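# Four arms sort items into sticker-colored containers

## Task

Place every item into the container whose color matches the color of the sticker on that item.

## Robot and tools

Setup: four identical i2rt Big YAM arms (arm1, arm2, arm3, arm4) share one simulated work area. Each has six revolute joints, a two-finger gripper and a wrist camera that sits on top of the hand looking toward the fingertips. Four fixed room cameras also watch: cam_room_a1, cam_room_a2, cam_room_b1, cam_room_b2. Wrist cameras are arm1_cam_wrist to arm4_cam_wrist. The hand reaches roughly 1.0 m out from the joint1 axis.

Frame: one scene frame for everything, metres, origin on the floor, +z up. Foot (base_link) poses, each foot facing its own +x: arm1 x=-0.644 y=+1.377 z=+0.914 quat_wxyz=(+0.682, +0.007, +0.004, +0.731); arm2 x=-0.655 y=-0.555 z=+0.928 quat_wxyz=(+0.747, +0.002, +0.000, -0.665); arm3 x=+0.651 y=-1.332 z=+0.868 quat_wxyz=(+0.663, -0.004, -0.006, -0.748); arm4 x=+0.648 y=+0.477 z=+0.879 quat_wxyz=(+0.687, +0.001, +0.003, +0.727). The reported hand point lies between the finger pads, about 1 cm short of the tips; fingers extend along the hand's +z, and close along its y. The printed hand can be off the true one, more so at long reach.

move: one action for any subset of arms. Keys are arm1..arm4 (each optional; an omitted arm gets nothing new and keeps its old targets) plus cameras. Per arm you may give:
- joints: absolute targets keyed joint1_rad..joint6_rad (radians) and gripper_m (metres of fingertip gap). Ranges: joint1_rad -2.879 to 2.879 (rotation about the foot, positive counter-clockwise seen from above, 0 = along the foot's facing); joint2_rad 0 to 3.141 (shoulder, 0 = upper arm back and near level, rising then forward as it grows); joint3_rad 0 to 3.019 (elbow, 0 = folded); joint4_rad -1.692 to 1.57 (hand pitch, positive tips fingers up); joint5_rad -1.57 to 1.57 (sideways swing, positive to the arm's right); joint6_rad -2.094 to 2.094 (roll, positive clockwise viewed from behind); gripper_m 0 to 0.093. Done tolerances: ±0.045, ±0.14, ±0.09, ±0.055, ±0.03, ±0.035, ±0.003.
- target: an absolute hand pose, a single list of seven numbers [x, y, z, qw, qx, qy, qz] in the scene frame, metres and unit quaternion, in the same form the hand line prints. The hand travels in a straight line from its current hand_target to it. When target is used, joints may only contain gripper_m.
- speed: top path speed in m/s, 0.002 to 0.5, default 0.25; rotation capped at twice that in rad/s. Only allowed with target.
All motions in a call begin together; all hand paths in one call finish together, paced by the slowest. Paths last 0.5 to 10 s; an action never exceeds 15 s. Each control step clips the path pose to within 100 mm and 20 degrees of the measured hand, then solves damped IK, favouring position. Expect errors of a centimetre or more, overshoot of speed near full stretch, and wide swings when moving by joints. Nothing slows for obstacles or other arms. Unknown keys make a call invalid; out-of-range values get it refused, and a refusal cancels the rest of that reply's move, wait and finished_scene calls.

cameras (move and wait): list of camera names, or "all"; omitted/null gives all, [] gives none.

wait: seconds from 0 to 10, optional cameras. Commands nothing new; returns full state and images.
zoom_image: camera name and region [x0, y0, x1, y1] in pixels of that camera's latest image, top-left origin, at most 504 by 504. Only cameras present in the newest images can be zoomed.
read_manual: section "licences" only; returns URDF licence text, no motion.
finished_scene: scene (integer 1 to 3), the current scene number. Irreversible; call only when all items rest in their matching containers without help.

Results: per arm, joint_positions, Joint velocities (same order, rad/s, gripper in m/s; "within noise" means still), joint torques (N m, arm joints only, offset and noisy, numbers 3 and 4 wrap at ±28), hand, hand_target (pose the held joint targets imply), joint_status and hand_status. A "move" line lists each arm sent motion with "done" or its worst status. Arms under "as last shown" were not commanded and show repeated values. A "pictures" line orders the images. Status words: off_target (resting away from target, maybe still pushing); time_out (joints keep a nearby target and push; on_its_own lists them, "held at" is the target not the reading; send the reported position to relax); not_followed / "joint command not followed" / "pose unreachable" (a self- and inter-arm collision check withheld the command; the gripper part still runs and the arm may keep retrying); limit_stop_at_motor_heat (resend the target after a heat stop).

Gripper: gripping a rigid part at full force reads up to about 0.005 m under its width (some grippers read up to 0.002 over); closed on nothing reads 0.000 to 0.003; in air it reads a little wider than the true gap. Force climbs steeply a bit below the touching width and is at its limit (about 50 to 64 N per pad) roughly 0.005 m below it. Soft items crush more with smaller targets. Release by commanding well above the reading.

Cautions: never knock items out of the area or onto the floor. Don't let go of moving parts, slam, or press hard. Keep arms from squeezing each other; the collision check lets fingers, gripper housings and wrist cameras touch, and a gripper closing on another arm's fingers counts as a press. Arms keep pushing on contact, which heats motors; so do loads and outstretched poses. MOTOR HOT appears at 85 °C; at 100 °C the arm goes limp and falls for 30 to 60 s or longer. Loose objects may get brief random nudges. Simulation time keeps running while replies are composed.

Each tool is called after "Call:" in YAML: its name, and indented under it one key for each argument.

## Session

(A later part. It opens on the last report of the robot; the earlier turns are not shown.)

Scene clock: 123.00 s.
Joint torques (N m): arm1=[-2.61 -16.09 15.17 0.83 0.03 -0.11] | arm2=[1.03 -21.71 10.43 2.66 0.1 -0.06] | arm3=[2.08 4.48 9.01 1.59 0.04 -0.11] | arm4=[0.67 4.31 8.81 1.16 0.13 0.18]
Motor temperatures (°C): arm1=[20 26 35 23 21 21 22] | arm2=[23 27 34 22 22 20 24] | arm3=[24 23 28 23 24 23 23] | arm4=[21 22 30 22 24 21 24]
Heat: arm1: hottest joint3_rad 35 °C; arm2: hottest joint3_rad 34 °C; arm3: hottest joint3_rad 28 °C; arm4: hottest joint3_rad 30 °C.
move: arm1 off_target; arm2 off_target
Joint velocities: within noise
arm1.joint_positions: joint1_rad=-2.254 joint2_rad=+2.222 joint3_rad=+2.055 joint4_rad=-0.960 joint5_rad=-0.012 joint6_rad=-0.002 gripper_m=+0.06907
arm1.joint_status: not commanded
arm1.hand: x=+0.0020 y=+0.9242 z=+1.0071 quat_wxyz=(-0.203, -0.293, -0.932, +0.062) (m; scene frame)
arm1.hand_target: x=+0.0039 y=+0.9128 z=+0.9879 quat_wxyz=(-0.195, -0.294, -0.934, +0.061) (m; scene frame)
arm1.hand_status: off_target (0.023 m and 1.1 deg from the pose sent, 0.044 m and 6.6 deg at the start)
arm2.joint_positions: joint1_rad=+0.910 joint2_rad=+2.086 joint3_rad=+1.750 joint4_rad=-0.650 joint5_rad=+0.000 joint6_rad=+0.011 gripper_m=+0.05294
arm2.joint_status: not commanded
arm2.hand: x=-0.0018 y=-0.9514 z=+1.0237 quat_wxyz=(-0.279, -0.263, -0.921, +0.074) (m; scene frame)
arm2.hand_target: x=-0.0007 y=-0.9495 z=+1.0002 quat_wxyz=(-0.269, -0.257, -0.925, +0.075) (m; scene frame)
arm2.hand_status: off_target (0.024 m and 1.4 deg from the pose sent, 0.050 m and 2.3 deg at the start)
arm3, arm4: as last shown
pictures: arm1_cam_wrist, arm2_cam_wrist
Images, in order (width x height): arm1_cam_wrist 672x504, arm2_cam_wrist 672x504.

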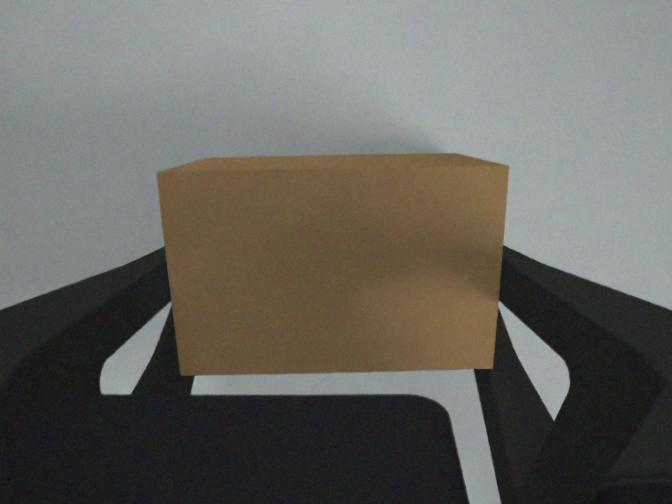

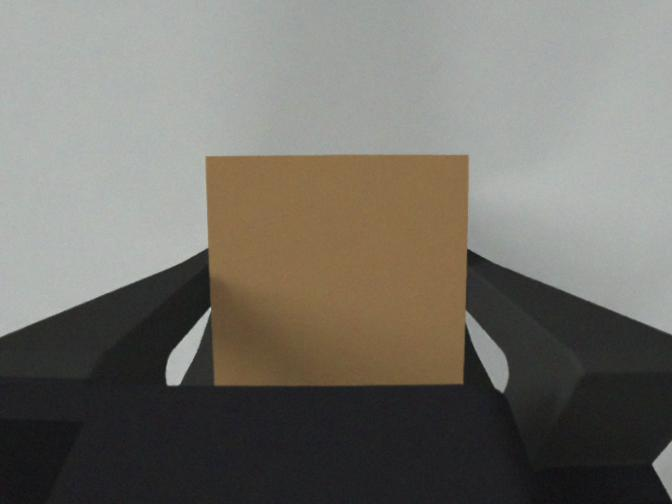

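Call:
move:
  arm1: {"target":[0.004,0.914,1.008,0.1942,0.2944,0.9337,-0.0612],"joints":{"gripper_m":0.092}}
  arm2: {"target":[-0.001,-0.95,1.024,0.2696,0.2565,0.9252,-0.0748],"joints":{"gripper_m":0.092}}
  arm3: {"joints":{"joint1_rad":-1.981,"joint2_rad":0.87,"joint3_rad":0.73,"joint4_rad":-0.91,"joint5_rad":0,"joint6_rad":0}}
  arm4: {"joints":{"joint1_rad":0.912,"joint2_rad":0.87,"joint3_rad":0.73,"joint4_rad":-0.91,"joint5_rad":0,"joint6_rad":0}}
  cameras: ["arm1_cam_wrist","arm2_cam_wrist"]

Call:
move:
  arm1: {"target":[-0.371,1.189,1.16,0.1942,0.2944,0.9337,-0.0612],"speed":0.45}
  arm2: {"target":[-0.367,-0.73,1.16,0.2696,0.2565,0.9252,-0.0748],"speed":0.45}
  arm3: {"target":[0.036,-0.972,1.112,0.0670,-0.9330,0.2500,0.2500],"speed":0.4}
  arm4: {"target":[0.050,0.906,1.112,0.0765,-0.9227,0.2856,0.2472],"speed":0.4}
  cameras: []

Call:
wait:
  seconds: 0.3
  cameras: ["arm3_cam_wrist","arm4_cam_wrist"]

Scene clock: 136.87 s.
Joint torques (N m): arm1=[-2.43 -18.84 16.08 0.5 -0.02 -0.07] | arm2=[1.03 -23.59 12.67 1.24 0.1 -0.06] | arm3=[0.79 -5.6 8.73 1.13 -0.07 -0.1] | arm4=[0.62 -5.71 8.69 1.16 0.17 0.16]
Motor temperatures (°C): arm1=[20 26 35 23 21 21 22] | arm2=[23 26 33 22 22 20 24] | arm3=[24 23 28 23 24 23 23] | arm4=[21 22 31 22 24 21 24]
Heat: arm1: hottest joint3_rad 35 °C; arm2: hottest joint3_rad 33 °C; arm3: hottest joint3_rad 28 °C; arm4: hottest joint3_rad 31 °C.
move: arm1 off_target; arm2 done; arm3 done; arm4 done
Joint velocities: within noise
arm1.joint_positions: joint1_rad=-2.260 joint2_rad=+2.232 joint3_rad=+2.067 joint4_rad=-0.996 joint5_rad=-0.012 joint6_rad=-0.001 gripper_m=+0.09196
arm1.joint_status: all done
arm1.hand: x=-0.0047 y=+0.9231 z=+1.0026 quat_wxyz=(-0.188, -0.297, -0.934, +0.058) (m; scene frame)
arm1.hand_target: x=+0.0035 y=+0.9145 z=+1.0081 quat_wxyz=(-0.195, -0.294, -0.934, +0.061) (m; scene frame)
arm1.hand_status: off_target (0.014 m and 0.9 deg from the pose sent, 0.010 m and 1.1 deg at the start)
arm2.joint_positions: joint1_rad=+0.910 joint2_rad=+2.086 joint3_rad=+1.750 joint4_rad=-0.666 joint5_rad=+0.000 joint6_rad=+0.011 gripper_m=+0.09194
arm2.joint_status: all done
arm2.hand: x=-0.0047 y=-0.9497 z=+1.0216 quat_wxyz=(-0.271, -0.263, -0.923, +0.072) (m; scene frame)
arm2.hand_target: x=-0.0011 y=-0.9498 z=+1.0239 quat_wxyz=(-0.270, -0.257, -0.925, +0.075) (m; scene frame)
arm2.hand_status: done (0.004 m and 0.9 deg from the pose sent, 0.002 m and 1.4 deg at the start)
arm3.joint_positions: joint1_rad=-1.972 joint2_rad=+0.881 joint3_rad=+0.739 joint4_rad=-0.913 joint5_rad=+0.002 joint6_rad=+0.005 gripper_m=+0.09306
arm3.joint_status: all done
arm3.hand: x=+0.3627 y=-1.1623 z=+1.0631 quat_wxyz=(+0.060, -0.934, +0.254, +0.244) (m; scene frame)
arm3.hand_target: x=+0.3664 y=-1.1614 z=+1.0620 quat_wxyz=(+0.061, -0.933, +0.255, +0.246) (m; scene frame)
arm3.hand_status: not commanded
arm4.joint_positions: joint1_rad=+0.911 joint2_rad=+0.883 joint3_rad=+0.734 joint4_rad=-0.922 joint5_rad=-0.002 joint6_rad=-0.011 gripper_m=+0.09311
arm4.joint_status: all done
arm4.hand: x=+0.3775 y=+0.6651 z=+1.0735 quat_wxyz=(-0.071, +0.926, -0.283, -0.238) (m; scene frame)
arm4.hand_target: x=+0.3772 y=+0.6655 z=+1.0769 quat_wxyz=(-0.074, +0.922, -0.287, -0.247) (m; scene frame)
arm4.hand_status: not commanded
pictures: arm1_cam_wrist, arm2_cam_wrist
Images, in order (width x height): arm1_cam_wrist 672x504, arm2_cam_wrist 672x504.

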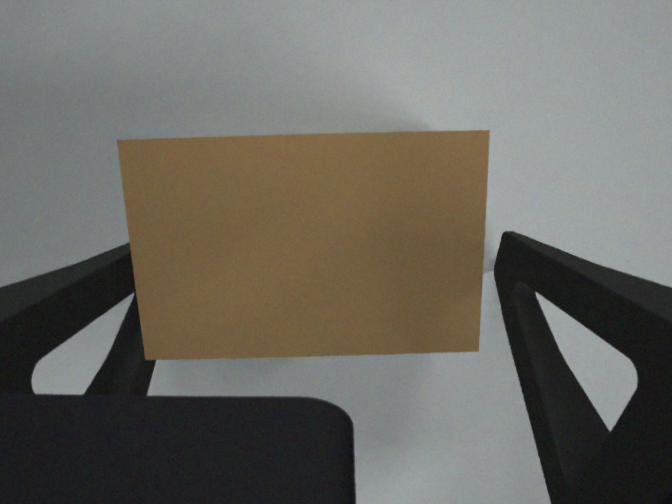

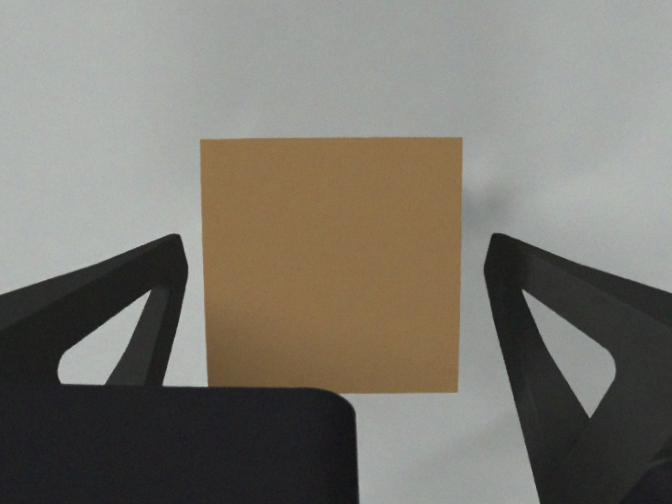

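Scene clock: 138.80 s.
Joint torques (N m): arm1=[-0.79 -1.79 11.55 0.69 0.11 0.05] | arm2=[1.08 -3.66 10.54 1.37 0.13 -0.04] | arm3=[1.61 -21.3 14.31 0.57 0.12 -0.11] | arm4=[0.26 -21.95 13.05 0.34 -0.02 -0.04]
Motor temperatures (°C): arm1=[20 26 35 23 21 21 22] | arm2=[23 26 33 22 22 20 24] | arm3=[24 23 28 23 24 23 23] | arm4=[21 22 31 22 24 21 24]
Heat: arm1: hottest joint3_rad 35 °C; arm2: hottest joint3_rad 33 °C; arm3: hottest joint3_rad 28 °C; arm4: hottest joint3_rad 31 °C.
move: arm1 done; arm2 off_target; arm3 off_target; arm4 off_target
Joint velocities: within noise
arm1.joint_positions: joint1_rad=-2.260 joint2_rad=+0.907 joint3_rad=+0.921 joint4_rad=-1.144 joint5_rad=-0.008 joint6_rad=+0.001 gripper_m=+0.09196
arm1.joint_status: not commanded
arm1.hand: x=-0.3718 y=+1.1862 z=+1.1631 quat_wxyz=(-0.202, -0.297, -0.931, +0.064) (m; scene frame)
arm1.hand_target: x=-0.3710 y=+1.1890 z=+1.1600 quat_wxyz=(-0.194, -0.294, -0.934, +0.061) (m; scene frame)
arm1.hand_status: done (0.004 m and 1.0 deg from the pose sent, 0.479 m and 0.9 deg at the start)
arm2.joint_positions: joint1_rad=+0.910 joint2_rad=+0.837 joint3_rad=+0.811 joint4_rad=-0.937 joint5_rad=+0.000 joint6_rad=+0.011 gripper_m=+0.09194
arm2.joint_status: not commanded
arm2.hand: x=-0.3640 y=-0.7330 z=+1.1739 quat_wxyz=(-0.290, -0.262, -0.917, +0.077) (m; scene frame)
arm2.hand_target: x=-0.3672 y=-0.7298 z=+1.1602 quat_wxyz=(-0.270, -0.256, -0.925, +0.075) (m; scene frame)
arm2.hand_status: off_target (0.015 m and 2.5 deg from the pose sent, 0.446 m and 0.9 deg at the start)
arm3.joint_positions: joint1_rad=-1.972 joint2_rad=+1.875 joint3_rad=+1.804 joint4_rad=-1.009 joint5_rad=+0.008 joint6_rad=+0.003 gripper_m=+0.09306
arm3.joint_status: not commanded
arm3.hand: x=+0.0475 y=-0.9794 z=+1.0895 quat_wxyz=(+0.060, -0.937, +0.254, +0.232) (m; scene frame)
arm3.hand_target: x=+0.0371 y=-0.9727 z=+1.1121 quat_wxyz=(+0.067, -0.933, +0.250, +0.250) (m; scene frame)
arm3.hand_status: off_target (0.026 m and 2.4 deg from the pose sent, 0.381 m and 1.1 deg at the start)
arm4.joint_positions: joint1_rad=+0.901 joint2_rad=+1.949 joint3_rad=+1.887 joint4_rad=-1.012 joint5_rad=-0.002 joint6_rad=-0.011 gripper_m=+0.09311
arm4.joint_status: not commanded
arm4.hand: x=+0.0574 y=+0.8942 z=+1.0978 quat_wxyz=(-0.072, +0.925, -0.288, -0.236) (m; scene frame)
arm4.hand_target: x=+0.0507 y=+0.9054 z=+1.1122 quat_wxyz=(-0.077, +0.923, -0.286, -0.248) (m; scene frame)
arm4.hand_status: off_target (0.020 m and 1.5 deg from the pose sent, 0.408 m and 1.3 deg at the start)
pictures: none
No camera images: "cameras" was empty.

Scene clock: 139.10 s.
Joint torques (N m): arm1=[-0.26 -1.44 11.55 0.7 0.11 0.06] | arm2=[1.03 -3.72 10.56 1.32 0.13 -0.04] | arm3=[1.49 -21.36 14.31 0.55 0.12 -0.12] | arm4=[0.56 -22.3 13.08 0.29 -0.01 -0.02]
Motor temperatures (°C): arm1=[20 26 35 23 21 21 22] | arm2=[23 26 33 22 22 20 24] | arm3=[24 23 28 23 24 23 23] | arm4=[21 22 31 22 24 21 24]
Heat: arm1: hottest joint3_rad 35 °C; arm2: hottest joint3_rad 33 °C; arm3: hottest joint3_rad 28 °C; arm4: hottest joint3_rad 31 °C.
Joint velocities: within noise
arm1.joint_positions: joint1_rad=-2.260 joint2_rad=+0.907 joint3_rad=+0.921 joint4_rad=-1.144 joint5_rad=-0.008 joint6_rad=+0.001 gripper_m=+0.09196
arm1.joint_status: not commanded
arm1.hand: x=-0.3718 y=+1.1862 z=+1.1631 quat_wxyz=(-0.202, -0.297, -0.931, +0.064) (m; scene frame)
arm1.hand_target: x=-0.3710 y=+1.1890 z=+1.1600 quat_wxyz=(-0.194, -0.294, -0.934, +0.061) (m; scene frame)
arm1.hand_status: done (0.004 m and 1.0 deg from the pose sent, 0.479 m and 0.9 deg at the start)
arm2.joint_positions: joint1_rad=+0.910 joint2_rad=+0.837 joint3_rad=+0.811 joint4_rad=-0.937 joint5_rad=+0.000 joint6_rad=+0.011 gripper_m=+0.09194
arm2.joint_status: not commanded
arm2.hand: x=-0.3640 y=-0.7330 z=+1.1739 quat_wxyz=(-0.290, -0.262, -0.917, +0.077) (m; scene frame)
arm2.hand_target: x=-0.3672 y=-0.7298 z=+1.1602 quat_wxyz=(-0.270, -0.256, -0.925, +0.075) (m; scene frame)
arm2.hand_status: off_target (0.015 m and 2.5 deg from the pose sent, 0.446 m and 0.9 deg at the start)
arm3.joint_positions: joint1_rad=-1.972 joint2_rad=+1.875 joint3_rad=+1.804 joint4_rad=-1.009 joint5_rad=+0.008 joint6_rad=+0.003 gripper_m=+0.09306
arm3.joint_status: not commanded
arm3.hand: x=+0.0475 y=-0.9794 z=+1.0895 quat_wxyz=(+0.060, -0.937, +0.254, +0.232) (m; scene frame)
arm3.hand_target: x=+0.0371 y=-0.9727 z=+1.1121 quat_wxyz=(+0.067, -0.933, +0.250, +0.250) (m; scene frame)
arm3.hand_status: off_target (0.026 m and 2.4 deg from the pose sent, 0.381 m and 1.1 deg at the start)
arm4.joint_positions: joint1_rad=+0.901 joint2_rad=+1.949 joint3_rad=+1.887 joint4_rad=-1.013 joint5_rad=-0.002 joint6_rad=-0.011 gripper_m=+0.09311
arm4.joint_status: not commanded
arm4.hand: x=+0.0574 y=+0.8941 z=+1.0978 quat_wxyz=(-0.072, +0.925, -0.288, -0.236) (m; scene frame)
arm4.hand_target: x=+0.0508 y=+0.9054 z=+1.1121 quat_wxyz=(-0.077, +0.923, -0.286, -0.248) (m; scene frame)
arm4.hand_status: off_target (0.020 m and 1.5 deg from the pose sent, 0.408 m and 1.3 deg at the start)
wait: 0.30 s; at rest by 0.27 s
pictures: arm3_cam_wrist, arm4_cam_wrist
Images, in order (width x height): arm3_cam_wrist 672x504, arm4_cam_wrist 672x504.

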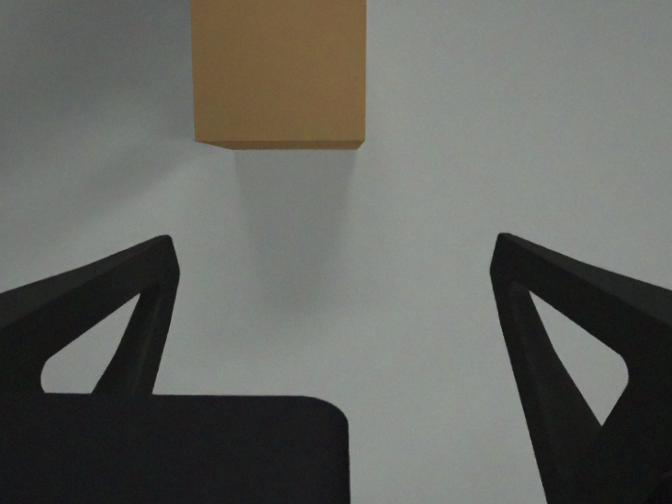

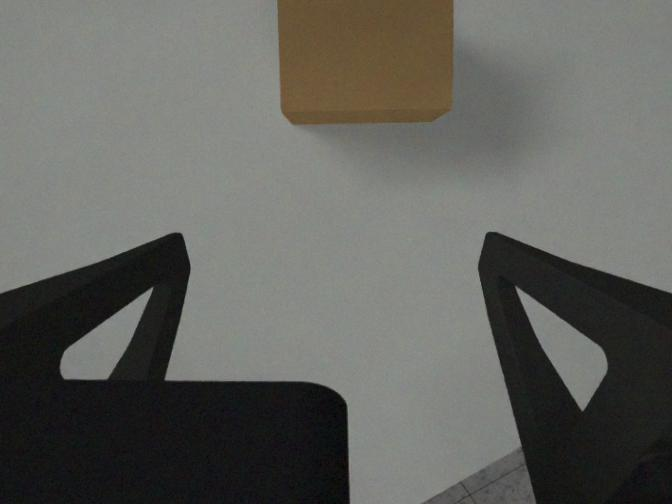

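Call:
move:
  arm3: {"target":[0.0092,-0.979,1.112,0.0670,-0.9330,0.2500,0.2500],"speed":0.2}
  arm4: {"target":[0.0317,0.9327,1.112,0.0735,-0.9261,0.2743,0.2481],"speed":0.2}
  cameras: []

Call:
move:
  arm3: {"target":[-0.021,-0.9624,1.040,0.0670,-0.9330,0.2500,0.2500],"speed":0.2}
  arm4: {"target":[-0.0006,0.954,1.036,0.0735,-0.9261,0.2743,0.2481],"speed":0.2}
  cameras: ["arm3_cam_wrist","arm4_cam_wrist"]

Scene clock: 169.67 s.
Joint torques (N m): arm1=[-1.49 -1.26 11.32 0.79 0.13 0.08] | arm2=[1.08 -3.6 10.55 1.4 0.13 -0.06] | arm3=[2.14 -21.13 14.34 0.58 0.14 0.04] | arm4=[0.85 -22.89 13.15 0.43 -0.07 -0.08]
Motor temperatures (°C): arm1=[20 25 33 23 21 21 22] | arm2=[23 26 31 22 22 20 23] | arm3=[24 25 30 23 24 23 23] | arm4=[21 25 39 22 24 21 24]
Heat: arm1: hottest joint3_rad 33 °C; arm2: hottest joint3_rad 31 °C; arm3: hottest joint3_rad 30 °C; arm4: hottest joint3_rad 39 °C.
move: arm3 off_target; arm4 off_target
Joint velocities: within noise
arm1, arm2: as last shown
arm3.joint_positions: joint1_rad=-1.952 joint2_rad=+1.924 joint3_rad=+1.894 joint4_rad=-1.039 joint5_rad=+0.023 joint6_rad=+0.014 gripper_m=+0.09306
arm3.joint_status: not commanded
arm3.hand: x=+0.0245 y=-0.9799 z=+1.0972 quat_wxyz=(+0.064, -0.936, +0.252, +0.236) (m; scene frame)
arm3.hand_target: x=+0.0101 y=-0.9797 z=+1.1121 quat_wxyz=(+0.067, -0.933, +0.250, +0.251) (m; scene frame)
arm3.hand_status: off_target (0.021 m and 1.7 deg from the pose sent, 0.044 m and 2.4 deg at the start)
arm4.joint_positions: joint1_rad=+0.877 joint2_rad=+2.037 joint3_rad=+2.043 joint4_rad=-1.071 joint5_rad=-0.023 joint6_rad=-0.045 gripper_m=+0.09311
arm4.joint_status: not commanded
arm4.hand: x=+0.0407 y=+0.9237 z=+1.1057 quat_wxyz=(-0.071, +0.926, -0.280, -0.241) (m; scene frame)
arm4.hand_target: x=+0.0323 y=+0.9322 z=+1.1119 quat_wxyz=(-0.074, +0.926, -0.274, -0.249) (m; scene frame)
arm4.hand_status: off_target (0.014 m and 1.1 deg from the pose sent, 0.048 m and 2.1 deg at the start)
pictures: none
No camera images: "cameras" was empty.

Scene clock: 170.83 s.
Joint torques (N m): arm1=[-1.03 -1.08 11.47 0.8 0.09 0.01] | arm2=[1.14 -3.66 10.56 1.36 0.14 -0.05] | arm3=[2.2 -23.12 13.14 1.39 0.09 -0.03] | arm4=[1.32 -25.58 12.68 1.28 -0.03 -0.08]
Motor temperatures (°C): arm1=[20 25 33 23 21 21 22] | arm2=[23 26 31 22 22 20 23] | arm3=[24 25 30 23 24 23 23] | arm4=[21 25 39 22 24 21 24]
Heat: arm1: hottest joint3_rad 33 °C; arm2: hottest joint3_rad 31 °C; arm3: hottest joint3_rad 30 °C; arm4: hottest joint3_rad 39 °C.
move: arm3 off_target; arm4 off_target
Joint velocities: within noise
arm1, arm2: as last shown
arm3.joint_positions: joint1_rad=-1.953 joint2_rad=+2.047 joint3_rad=+1.906 joint4_rad=-0.939 joint5_rad=+0.023 joint6_rad=+0.017 gripper_m=+0.09301
arm3.joint_status: not commanded
arm3.hand: x=-0.0039 y=-0.9641 z=+1.0270 quat_wxyz=(+0.063, -0.937, +0.254, +0.231) (m; scene frame)
arm3.hand_target: x=-0.0200 y=-0.9630 z=+1.0402 quat_wxyz=(+0.067, -0.933, +0.250, +0.250) (m; scene frame)
arm3.hand_status: off_target (0.022 m and 2.4 deg from the pose sent, 0.075 m and 1.7 deg at the start)
arm4.joint_positions: joint1_rad=+0.878 joint2_rad=+2.188 joint3_rad=+2.081 joint4_rad=-0.990 joint5_rad=-0.023 joint6_rad=-0.046 gripper_m=+0.09308
arm4.joint_status: not commanded
arm4.hand: x=+0.0126 y=+0.9433 z=+1.0206 quat_wxyz=(-0.065, +0.930, -0.281, -0.226) (m; scene frame)
arm4.hand_target: x=+0.0005 y=+0.9533 z=+1.0365 quat_wxyz=(-0.074, +0.926, -0.274, -0.249) (m; scene frame)
arm4.hand_status: off_target (0.023 m and 2.8 deg from the pose sent, 0.087 m and 1.1 deg at the start)
pictures: arm3_cam_wrist, arm4_cam_wrist
Images, in order (width x height): arm3_cam_wrist 672x504, arm4_cam_wrist 672x504.

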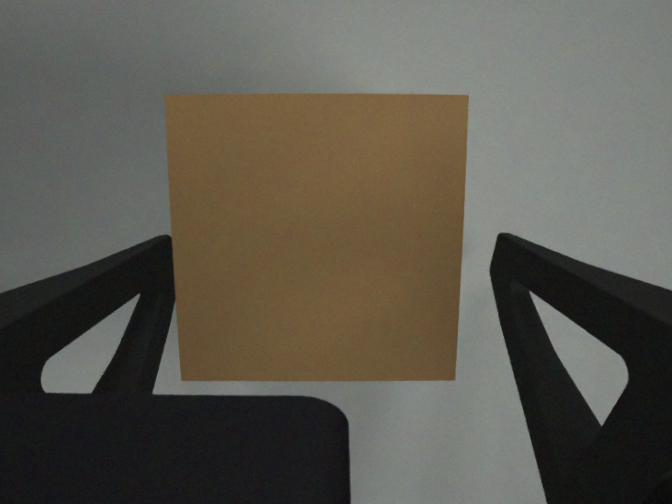

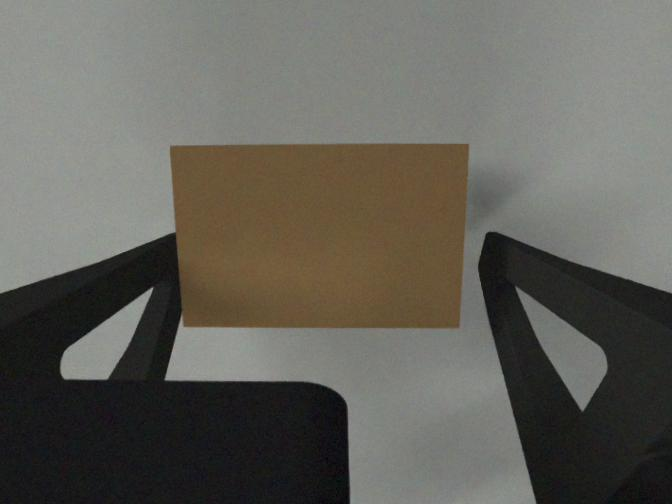

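Call:
move:
  arm3: {"joints":{"gripper_m":0.045}}
  arm4: {"joints":{"gripper_m":0.058}}
  cameras: []

Call:
move:
  arm3: {"target":[0.363,-1.162,1.17,0.0670,-0.9330,0.2500,0.2500],"speed":0.45}
  arm4: {"target":[0.377,0.666,1.17,0.0735,-0.9261,0.2743,0.2481],"speed":0.45}
  cameras: ["arm3_cam_wrist","arm4_cam_wrist"]

Scene clock: 188.47 s.
Joint torques (N m): arm1=[-0.91 -1.67 11.47 0.77 0.11 0.09] | arm2=[1.08 -3.66 10.55 1.37 0.12 -0.05] | arm3=[2.2 -23.3 13.26 1.33 0.1 -0.02] | arm4=[0.85 -25.82 12.64 1.13 -0.03 -0.09]
Motor temperatures (°C): arm1=[20 24 33 23 21 21 21] | arm2=[23 25 31 22 22 20 23] | arm3=[24 26 31 23 24 23 23] | arm4=[21 26 38 22 24 21 24]
Heat: arm1: hottest joint3_rad 33 °C; arm2: hottest joint3_rad 31 °C; arm3: hottest joint3_rad 31 °C; arm4: hottest joint3_rad 38 °C.
move: arm3 off_target; arm4 off_target
Joint velocities: within noise
arm1, arm2: as last shown
arm3.joint_positions: joint1_rad=-1.953 joint2_rad=+2.047 joint3_rad=+1.906 joint4_rad=-0.939 joint5_rad=+0.023 joint6_rad=+0.017 gripper_m=+0.05307
arm3.joint_status: gripper_m off_target (ended at +0.05310, target +0.04500)
arm3.hand: x=-0.0040 y=-0.9642 z=+1.0270 quat_wxyz=(+0.063, -0.937, +0.254, +0.231) (m; scene frame)
arm3.hand_target: x=-0.0201 y=-0.9631 z=+1.0402 quat_wxyz=(+0.067, -0.933, +0.250, +0.250) (m; scene frame)
arm3.hand_status: not commanded
arm4.joint_positions: joint1_rad=+0.878 joint2_rad=+2.188 joint3_rad=+2.081 joint4_rad=-0.990 joint5_rad=-0.023 joint6_rad=-0.046 gripper_m=+0.06934
arm4.joint_status: gripper_m off_target (ended at +0.06936, target +0.05800)
arm4.hand: x=+0.0125 y=+0.9432 z=+1.0206 quat_wxyz=(-0.065, +0.930, -0.281, -0.226) (m; scene frame)
arm4.hand_target: x=+0.0005 y=+0.9533 z=+1.0365 quat_wxyz=(-0.074, +0.926, -0.274, -0.249) (m; scene frame)
arm4.hand_status: not commanded
pictures: none
No camera images: "cameras" was empty.

Scene clock: 190.47 s.
Joint torques (N m): arm1=[-1.14 -1.03 11.21 0.72 0.07 0.03] | arm2=[1.14 -3.72 10.54 1.33 0.13 -0.05] | arm3=[0.67 -4.13 9.47 0.84 -0.07 -0.12] | arm4=[1.38 -3.84 9.36 0.54 0.18 0.17]
Motor temperatures (°C): arm1=[20 24 33 23 21 21 21] | arm2=[23 25 31 22 22 20 23] | arm3=[24 26 31 23 24 23 23] | arm4=[21 26 38 22 24 21 25]
Heat: arm1: hottest joint3_rad 33 °C; arm2: hottest joint3_rad 31 °C; arm3: hottest joint3_rad 31 °C; arm4: hottest joint3_rad 38 °C.
move: arm3 done; arm4 done
Joint velocities: within noise
arm1, arm2: as last shown
arm3.joint_positions: joint1_rad=-1.953 joint2_rad=+0.865 joint3_rad=+1.012 joint4_rad=-1.176 joint5_rad=+0.018 joint6_rad=+0.012 gripper_m=+0.05307
arm3.joint_status: not commanded
arm3.hand: x=+0.3609 y=-1.1641 z=+1.1732 quat_wxyz=(+0.067, -0.932, +0.249, +0.256) (m; scene frame)
arm3.hand_target: x=+0.3630 y=-1.1621 z=+1.1700 quat_wxyz=(+0.067, -0.933, +0.250, +0.250) (m; scene frame)
arm3.hand_status: done (0.004 m and 0.7 deg from the pose sent, 0.441 m and 2.3 deg at the start)
arm4.joint_positions: joint1_rad=+0.899 joint2_rad=+0.859 joint3_rad=+0.969 joint4_rad=-1.145 joint5_rad=-0.015 joint6_rad=-0.044 gripper_m=+0.06934
arm4.joint_status: not commanded
arm4.hand: x=+0.3778 y=+0.6678 z=+1.1720 quat_wxyz=(-0.077, +0.925, -0.271, -0.254) (m; scene frame)
arm4.hand_target: x=+0.3771 y=+0.6660 z=+1.1700 quat_wxyz=(-0.073, +0.926, -0.274, -0.248) (m; scene frame)
arm4.hand_status: done (0.003 m and 0.9 deg from the pose sent, 0.482 m and 2.8 deg at the start)
pictures: arm3_cam_wrist, arm4_cam_wrist
Images, in order (width x height): arm3_cam_wrist 672x504, arm4_cam_wrist 672x504.

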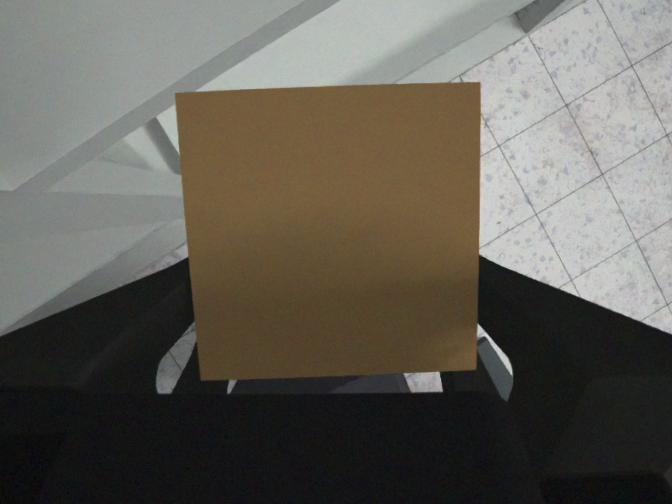

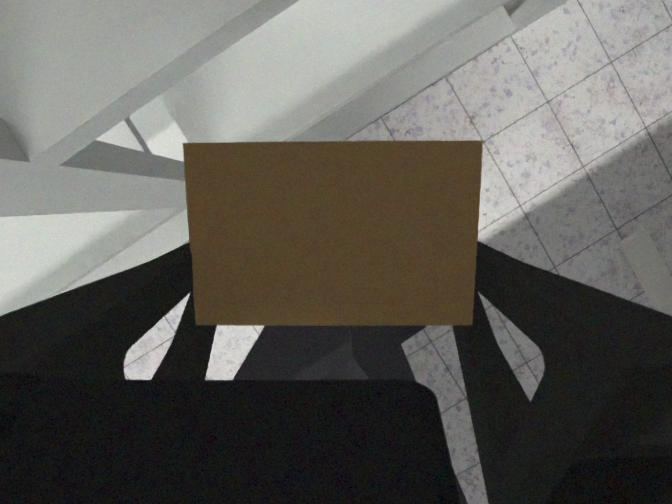

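Call:
move:
  arm3: {"joints":{"joint1_rad":0.997,"joint2_rad":0.87,"joint3_rad":0.9,"joint4_rad":-1.08,"joint5_rad":0,"joint6_rad":0}}
  arm4: {"joints":{"joint1_rad":-1.122,"joint2_rad":0.87,"joint3_rad":0.9,"joint4_rad":-1.08,"joint5_rad":0,"joint6_rad":0}}
  cameras: []

Call:
wait:
  seconds: 0.3
  cameras: ["arm3_cam_wrist","arm4_cam_wrist"]

Scene clock: 196.67 s.
Joint torques (N m): arm1=[-1.14 -1.67 11.3 0.79 0.13 0.08] | arm2=[1.14 -3.66 10.54 1.35 0.14 -0.05] | arm3=[1.73 -4.42 10.04 1.28 0.11 -0.12] | arm4=[0.85 -3.66 9.81 1.09 0.04 0.13]
Motor temperatures (°C): arm1=[20 24 33 23 21 21 21] | arm2=[23 25 31 22 22 20 23] | arm3=[24 26 31 23 24 23 24] | arm4=[21 26 37 22 24 21 25]
Heat: arm1: hottest joint3_rad 33 °C; arm2: hottest joint3_rad 31 °C; arm3: hottest joint3_rad 31 °C; arm4: hottest joint3_rad 37 °C.
move: arm3 done; arm4 done
Joint velocities: within noise
arm1, arm2: as last shown
arm3.joint_positions: joint1_rad=+0.988 joint2_rad=+0.871 joint3_rad=+0.896 joint4_rad=-1.086 joint5_rad=-0.002 joint6_rad=+0.006 gripper_m=+0.05300
arm3.joint_status: all done
arm3.hand: x=+0.9036 y=-1.5427 z=+1.1294 quat_wxyz=(-0.240, -0.334, -0.907, +0.091) (m; scene frame)
arm3.hand_target: x=+0.9067 y=-1.5420 z=+1.1328 quat_wxyz=(-0.245, -0.327, -0.908, +0.094) (m; scene frame)
arm3.hand_status: not commanded
arm4.joint_positions: joint1_rad=-1.121 joint2_rad=+0.864 joint3_rad=+0.890 joint4_rad=-1.092 joint5_rad=+0.001 joint6_rad=-0.011 gripper_m=+0.06938
arm4.joint_status: all done
arm4.hand: x=+0.9367 y=+0.6368 z=+1.1348 quat_wxyz=(-0.240, +0.247, -0.937, -0.060) (m; scene frame)
arm4.hand_target: x=+0.9414 y=+0.6393 z=+1.1392 quat_wxyz=(-0.247, +0.242, -0.936, -0.063) (m; scene frame)
arm4.hand_status: not commanded
pictures: none
No camera images: "cameras" was empty.

Scene clock: 196.97 s.
Joint torques (N m): arm1=[-0.62 -1.2 11.15 0.77 0.13 0.04] | arm2=[1.14 -3.66 10.54 1.37 0.13 -0.04] | arm3=[1.79 -4.31 10.09 1.28 0.12 -0.11] | arm4=[0.91 -3.6 9.89 1.26 0.03 0.14]
Motor temperatures (°C): arm1=[20 24 33 23 21 21 21] | arm2=[23 25 31 22 22 20 23] | arm3=[24 26 31 23 24 23 24] | arm4=[21 26 37 22 24 21 25]
Heat: arm1: hottest joint3_rad 33 °C; arm2: hottest joint3_rad 31 °C; arm3: hottest joint3_rad 31 °C; arm4: hottest joint3_rad 37 °C.
Joint velocities: within noise
arm1.joint_positions: joint1_rad=-2.260 joint2_rad=+0.907 joint3_rad=+0.921 joint4_rad=-1.144 joint5_rad=-0.008 joint6_rad=+0.001 gripper_m=+0.09196
arm1.joint_status: not commanded
arm1.hand: x=-0.3718 y=+1.1862 z=+1.1631 quat_wxyz=(-0.202, -0.297, -0.931, +0.064) (m; scene frame)
arm1.hand_target: x=-0.3710 y=+1.1890 z=+1.1600 quat_wxyz=(-0.194, -0.294, -0.934, +0.061) (m; scene frame)
arm1.hand_status: not commanded
arm2.joint_positions: joint1_rad=+0.910 joint2_rad=+0.837 joint3_rad=+0.811 joint4_rad=-0.937 joint5_rad=+0.000 joint6_rad=+0.011 gripper_m=+0.09194
arm2.joint_status: not commanded
arm2.hand: x=-0.3640 y=-0.7330 z=+1.1739 quat_wxyz=(-0.290, -0.262, -0.917, +0.077) (m; scene frame)
arm2.hand_target: x=-0.3672 y=-0.7298 z=+1.1602 quat_wxyz=(-0.270, -0.256, -0.925, +0.075) (m; scene frame)
arm2.hand_status: not commanded
arm3.joint_positions: joint1_rad=+0.988 joint2_rad=+0.871 joint3_rad=+0.896 joint4_rad=-1.086 joint5_rad=-0.002 joint6_rad=+0.006 gripper_m=+0.05300
arm3.joint_status: all done
arm3.hand: x=+0.9036 y=-1.5427 z=+1.1294 quat_wxyz=(-0.240, -0.334, -0.907, +0.091) (m; scene frame)
arm3.hand_target: x=+0.9067 y=-1.5420 z=+1.1328 quat_wxyz=(-0.245, -0.327, -0.908, +0.094) (m; scene frame)
arm3.hand_status: not commanded
arm4.joint_positions: joint1_rad=-1.121 joint2_rad=+0.864 joint3_rad=+0.890 joint4_rad=-1.092 joint5_rad=+0.001 joint6_rad=-0.011 gripper_m=+0.06938
arm4.joint_status: all done
arm4.hand: x=+0.9367 y=+0.6368 z=+1.1348 quat_wxyz=(-0.240, +0.247, -0.937, -0.060) (m; scene frame)
arm4.hand_target: x=+0.9414 y=+0.6393 z=+1.1392 quat_wxyz=(-0.247, +0.242, -0.936, -0.063) (m; scene frame)
arm4.hand_status: not commanded
wait: 0.30 s; at rest by 0.27 s
pictures: arm3_cam_wrist, arm4_cam_wrist
Images, in order (width x height): arm3_cam_wrist 672x504, arm4_cam_wrist 672x504.

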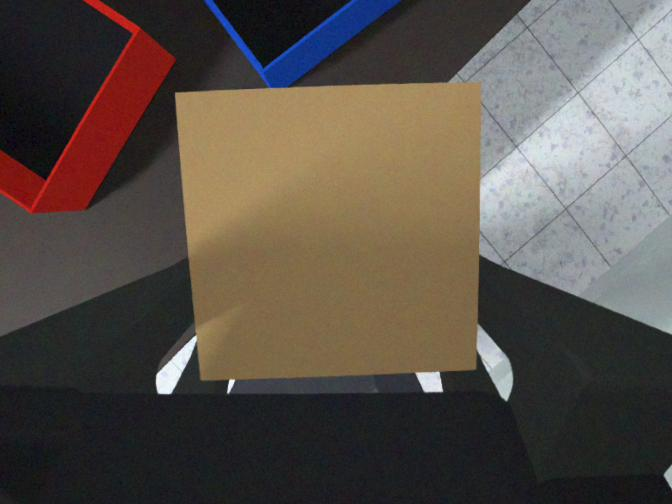

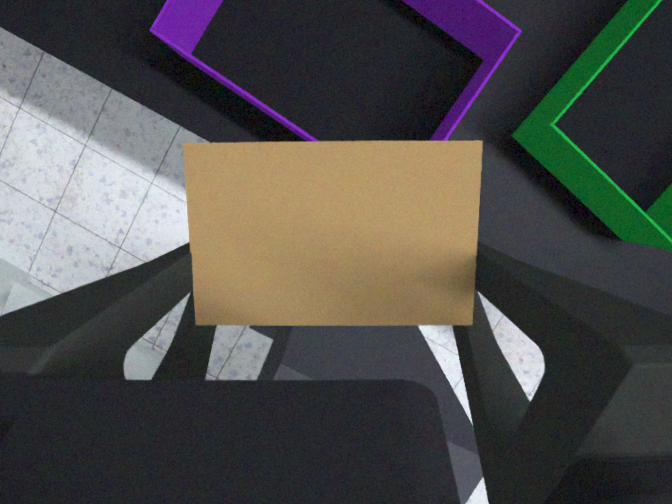

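Call:
move:
  arm3: {"target":[1.1515,-1.7527,0.90,0.2629,0.3284,0.9022,-0.0957],"speed":0.4}
  arm4: {"target":[1.101,0.728,0.90,0.2709,-0.2404,0.9295,0.0701],"speed":0.4}
  cameras: ["arm3_cam_wrist","arm4_cam_wrist"]

Scene clock: 229.53 s.
Joint torques (N m): arm1=[-0.97 -1.61 11.37 0.76 0.08 0.04] | arm2=[1.08 -3.6 10.54 1.35 0.14 -0.05] | arm3=[1.26 -20.72 11.34 1.4 -0.07 -0.09] | arm4=[0.67 -14.8 9.11 1.4 0 0.13]
Motor temperatures (°C): arm1=[20 24 33 23 21 21 21] | arm2=[23 25 31 22 22 20 23] | arm3=[24 25 30 23 24 23 24] | arm4=[21 24 35 22 24 21 26]
Heat: arm1: hottest joint3_rad 33 °C; arm2: hottest joint3_rad 31 °C; arm3: hottest joint3_rad 30 °C; arm4: hottest joint3_rad 35 °C.
move: arm3 off_target; arm4 off_target
Joint velocities: within noise
arm1, arm2: as last shown
arm3.joint_positions: joint1_rad=+0.988 joint2_rad=+1.932 joint3_rad=+1.239 joint4_rad=-0.386 joint5_rad=-0.007 joint6_rad=+0.006 gripper_m=+0.05300
arm3.joint_status: not commanded
arm3.hand: x=+1.1313 y=-1.7378 z=+0.8734 quat_wxyz=(-0.233, -0.334, -0.909, +0.086) (m; scene frame)
arm3.hand_target: x=+1.1503 y=-1.7516 z=+0.9007 quat_wxyz=(-0.263, -0.328, -0.902, +0.096) (m; scene frame)
arm3.hand_status: off_target (0.037 m and 3.8 deg from the pose sent, 0.398 m and 2.8 deg at the start)
arm4.joint_positions: joint1_rad=-1.121 joint2_rad=+1.642 joint3_rad=+0.805 joint4_rad=-0.221 joint5_rad=+0.001 joint6_rad=-0.011 gripper_m=+0.06938
arm4.joint_status: not commanded
arm4.hand: x=+1.0794 y=+0.7157 z=+0.8816 quat_wxyz=(-0.243, +0.247, -0.936, -0.060) (m; scene frame)
arm4.hand_target: x=+1.1000 y=+0.7274 z=+0.9008 quat_wxyz=(-0.271, +0.240, -0.929, -0.070) (m; scene frame)
arm4.hand_status: off_target (0.031 m and 3.5 deg from the pose sent, 0.301 m and 3.9 deg at the start)
pictures: arm3_cam_wrist, arm4_cam_wrist
Images, in order (width x height): arm3_cam_wrist 672x504, arm4_cam_wrist 672x504.

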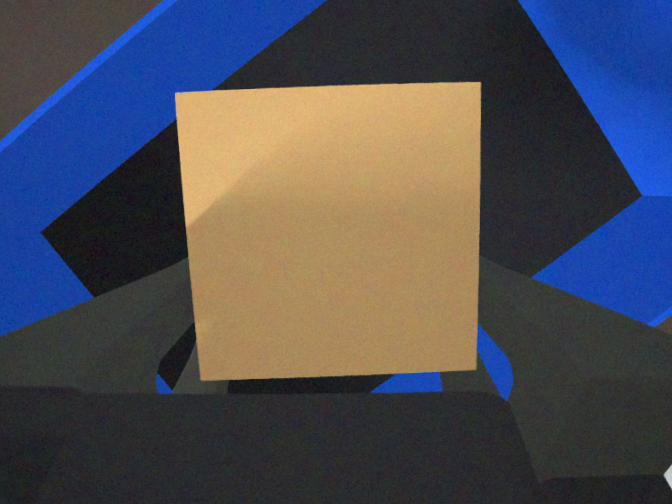

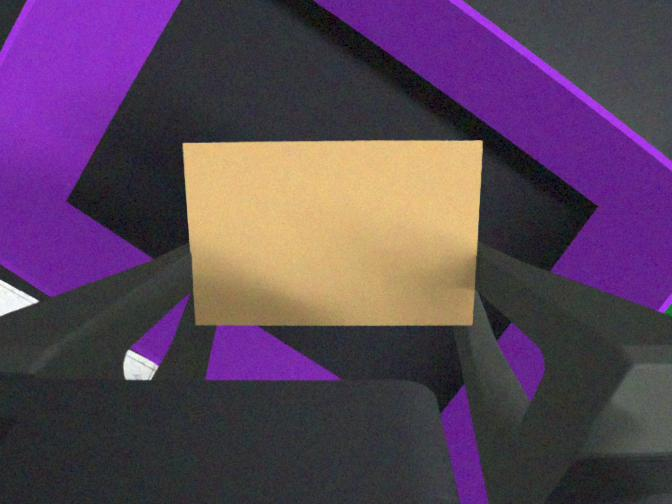

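Call:
move:
  arm3: {"target":[1.1515,-1.7527,0.735,0.2629,0.3284,0.9022,-0.0957],"speed":0.12}
  arm4: {"target":[1.101,0.728,0.731,0.2709,-0.2404,0.9295,0.0701],"speed":0.12}
  cameras: ["arm3_cam_wrist","arm4_cam_wrist"]

Scene clock: 238.53 s.
Joint torques (N m): arm1=[-1.2 -1.61 11.43 0.75 0.08 0.07] | arm2=[1.08 -3.72 10.55 1.4 0.14 -0.05] | arm3=[1.32 -17.67 7.38 1.7 -0.02 -0.06] | arm4=[0.5 -13.27 4.97 1.44 0.09 0.11]
Motor temperatures (°C): arm1=[20 24 33 23 21 21 21] | arm2=[23 25 31 22 22 20 23] | arm3=[24 25 31 23 24 23 24] | arm4=[21 24 35 22 24 21 26]
Heat: arm1: hottest joint3_rad 33 °C; arm2: hottest joint3_rad 31 °C; arm3: hottest joint3_rad 31 °C; arm4: hottest joint3_rad 35 °C.
move: arm3 off_target; arm4 off_target
Joint velocities: within noise
arm1, arm2: as last shown
arm3.joint_positions: joint1_rad=+0.988 joint2_rad=+2.195 joint3_rad=+1.240 joint4_rad=-0.049 joint5_rad=-0.008 joint6_rad=+0.006 gripper_m=+0.05300
arm3.joint_status: not commanded
arm3.hand: x=+1.1481 y=-1.7535 z=+0.7527 quat_wxyz=(-0.267, -0.331, -0.900, +0.098) (m; scene frame)
arm3.hand_target: x=+1.1509 y=-1.7521 z=+0.7354 quat_wxyz=(-0.263, -0.328, -0.902, +0.096) (m; scene frame)
arm3.hand_status: off_target (0.018 m and 0.6 deg from the pose sent, 0.141 m and 3.8 deg at the start)
arm4.joint_positions: joint1_rad=-1.121 joint2_rad=+2.044 joint3_rad=+0.806 joint4_rad=+0.250 joint5_rad=-0.001 joint6_rad=-0.009 gripper_m=+0.06938
arm4.joint_status: not commanded
arm4.hand: x=+1.0980 y=+0.7263 z=+0.7465 quat_wxyz=(-0.276, +0.244, -0.927, -0.070) (m; scene frame)
arm4.hand_target: x=+1.1003 y=+0.7276 z=+0.7314 quat_wxyz=(-0.271, +0.240, -0.930, -0.070) (m; scene frame)
arm4.hand_status: off_target (0.016 m and 0.8 deg from the pose sent, 0.153 m and 3.5 deg at the start)
pictures: arm3_cam_wrist, arm4_cam_wrist
Images, in order (width x height): arm3_cam_wrist 672x504, arm4_cam_wrist 672x504.

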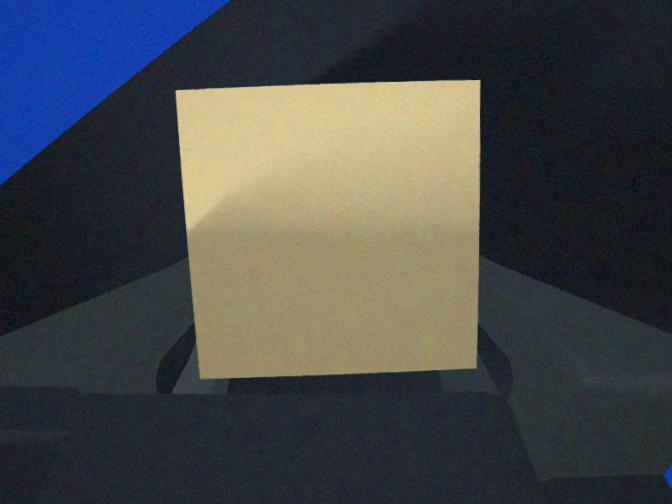

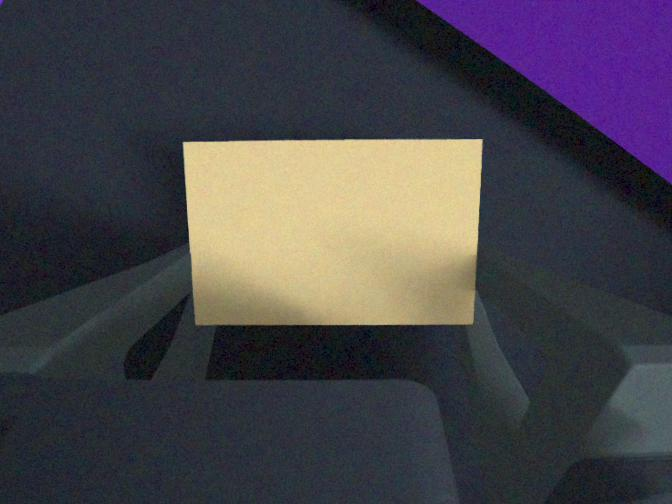

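Call:
move:
  arm3: {"target":[1.149,-1.753,0.754,0.2629,0.3284,0.9022,-0.0957],"joints":{"gripper_m":0.092}}
  arm4: {"target":[1.099,0.727,0.748,0.2709,-0.2404,0.9295,0.0701],"joints":{"gripper_m":0.092}}
  cameras: []

Call:
move:
  arm3: {"target":[1.10,-1.71,0.95,0.2629,0.3284,0.9022,-0.0957],"speed":0.3}
  arm4: {"target":[1.05,0.70,0.95,0.2709,-0.2404,0.9295,0.0701],"speed":0.3}
  cameras: ["arm3_cam_wrist","arm4_cam_wrist"]

Scene clock: 245.10 s.
Joint torques (N m): arm1=[-1.67 -1.55 11.29 0.69 0.12 0.08] | arm2=[1.08 -3.78 10.55 1.36 0.13 -0.04] | arm3=[1.08 -22.24 6.57 0.57 -0.05 -0.09] | arm4=[0.67 -17.9 3.9 0.44 0.12 0.15]
Motor temperatures (°C): arm1=[20 24 33 23 21 21 21] | arm2=[23 25 31 22 22 20 23] | arm3=[24 25 30 23 24 23 24] | arm4=[21 24 34 22 24 21 26]
Heat: arm1: hottest joint3_rad 33 °C; arm2: hottest joint3_rad 31 °C; arm3: hottest joint3_rad 30 °C; arm4: hottest joint3_rad 34 °C.
move: arm3 done; arm4 done
Joint velocities: within noise
arm1, arm2: as last shown
arm3.joint_positions: joint1_rad=+0.988 joint2_rad=+2.203 joint3_rad=+1.240 joint4_rad=-0.055 joint5_rad=-0.009 joint6_rad=+0.006 gripper_m=+0.09196
arm3.joint_status: all done
arm3.hand: x=+1.1457 y=-1.7514 z=+0.7469 quat_wxyz=(-0.261, -0.331, -0.902, +0.095) (m; scene frame)
arm3.hand_target: x=+1.1490 y=-1.7529 z=+0.7539 quat_wxyz=(-0.263, -0.328, -0.902, +0.096) (m; scene frame)
arm3.hand_status: done (0.008 m and 0.4 deg from the pose sent, 0.002 m and 0.6 deg at the start)
arm4.joint_positions: joint1_rad=-1.121 joint2_rad=+2.054 joint3_rad=+0.807 joint4_rad=+0.239 joint5_rad=-0.001 joint6_rad=-0.009 gripper_m=+0.09191
arm4.joint_status: all done
arm4.hand: x=+1.0938 y=+0.7240 z=+0.7401 quat_wxyz=(-0.266, +0.245, -0.930, -0.068) (m; scene frame)
arm4.hand_target: x=+1.0989 y=+0.7269 z=+0.7479 quat_wxyz=(-0.271, +0.240, -0.929, -0.070) (m; scene frame)
arm4.hand_status: done (0.010 m and 0.8 deg from the pose sent, 0.002 m and 0.8 deg at the start)
pictures: none
No camera images: "cameras" was empty.

Scene clock: 246.53 s.
Joint torques (N m): arm1=[-0.91 -1.67 11.38 0.75 0.1 0.02] | arm2=[1.08 -3.6 10.54 1.35 0.13 -0.05] | arm3=[0.97 -15.74 7.86 0.81 0.02 -0.11] | arm4=[0.85 -10.23 8.16 0.66 0.08 0.13]
Motor temperatures (°C): arm1=[20 24 33 23 21 21 21] | arm2=[23 25 31 22 22 20 23] | arm3=[24 25 30 23 24 23 24] | arm4=[21 24 34 22 24 21 26]
Heat: arm1: hottest joint3_rad 33 °C; arm2: hottest joint3_rad 31 °C; arm3: hottest joint3_rad 30 °C; arm4: hottest joint3_rad 34 °C.
move: arm3 off_target; arm4 done
Joint velocities: within noise
arm1, arm2: as last shown
arm3.joint_positions: joint1_rad=+0.988 joint2_rad=+1.693 joint3_rad=+1.124 joint4_rad=-0.421 joint5_rad=-0.011 joint6_rad=+0.006 gripper_m=+0.09196
arm3.joint_status: not commanded
arm3.hand: x=+1.1035 y=-1.7124 z=+0.9600 quat_wxyz=(-0.274, -0.329, -0.898, +0.099) (m; scene frame)
arm3.hand_target: x=+1.1000 y=-1.7099 z=+0.9502 quat_wxyz=(-0.263, -0.328, -0.902, +0.096) (m; scene frame)
arm3.hand_status: off_target (0.011 m and 1.4 deg from the pose sent, 0.212 m and 0.4 deg at the start)
arm4.joint_positions: joint1_rad=-1.121 joint2_rad=+1.389 joint3_rad=+0.729 joint4_rad=-0.323 joint5_rad=-0.001 joint6_rad=-0.009 gripper_m=+0.09191
arm4.joint_status: not commanded
arm4.hand: x=+1.0492 y=+0.6995 z=+0.9529 quat_wxyz=(-0.278, +0.244, -0.926, -0.071) (m; scene frame)
arm4.hand_target: x=+1.0501 y=+0.7000 z=+0.9500 quat_wxyz=(-0.271, +0.240, -0.929, -0.070) (m; scene frame)
arm4.hand_status: done (0.003 m and 1.0 deg from the pose sent, 0.216 m and 0.8 deg at the start)
pictures: arm3_cam_wrist, arm4_cam_wrist
Images, in order (width x height): arm3_cam_wrist 672x504, arm4_cam_wrist 672x504.

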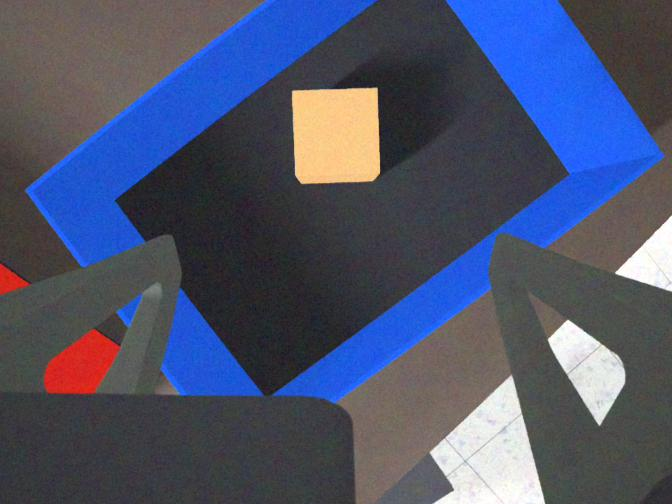

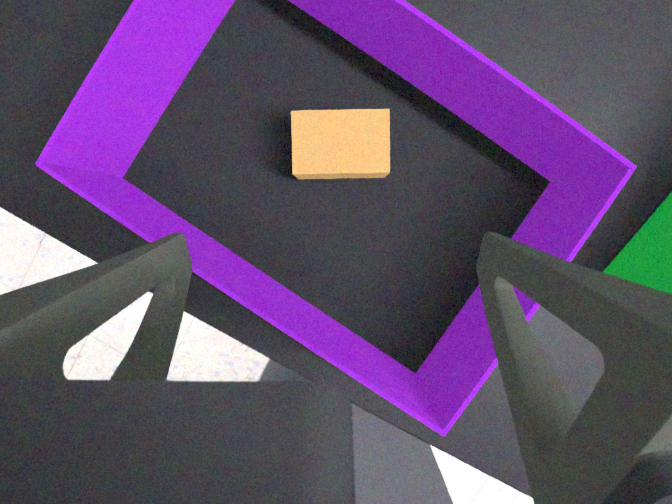

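Call:
finished_scene:
  scene: 3

The scene is finished: the task was done.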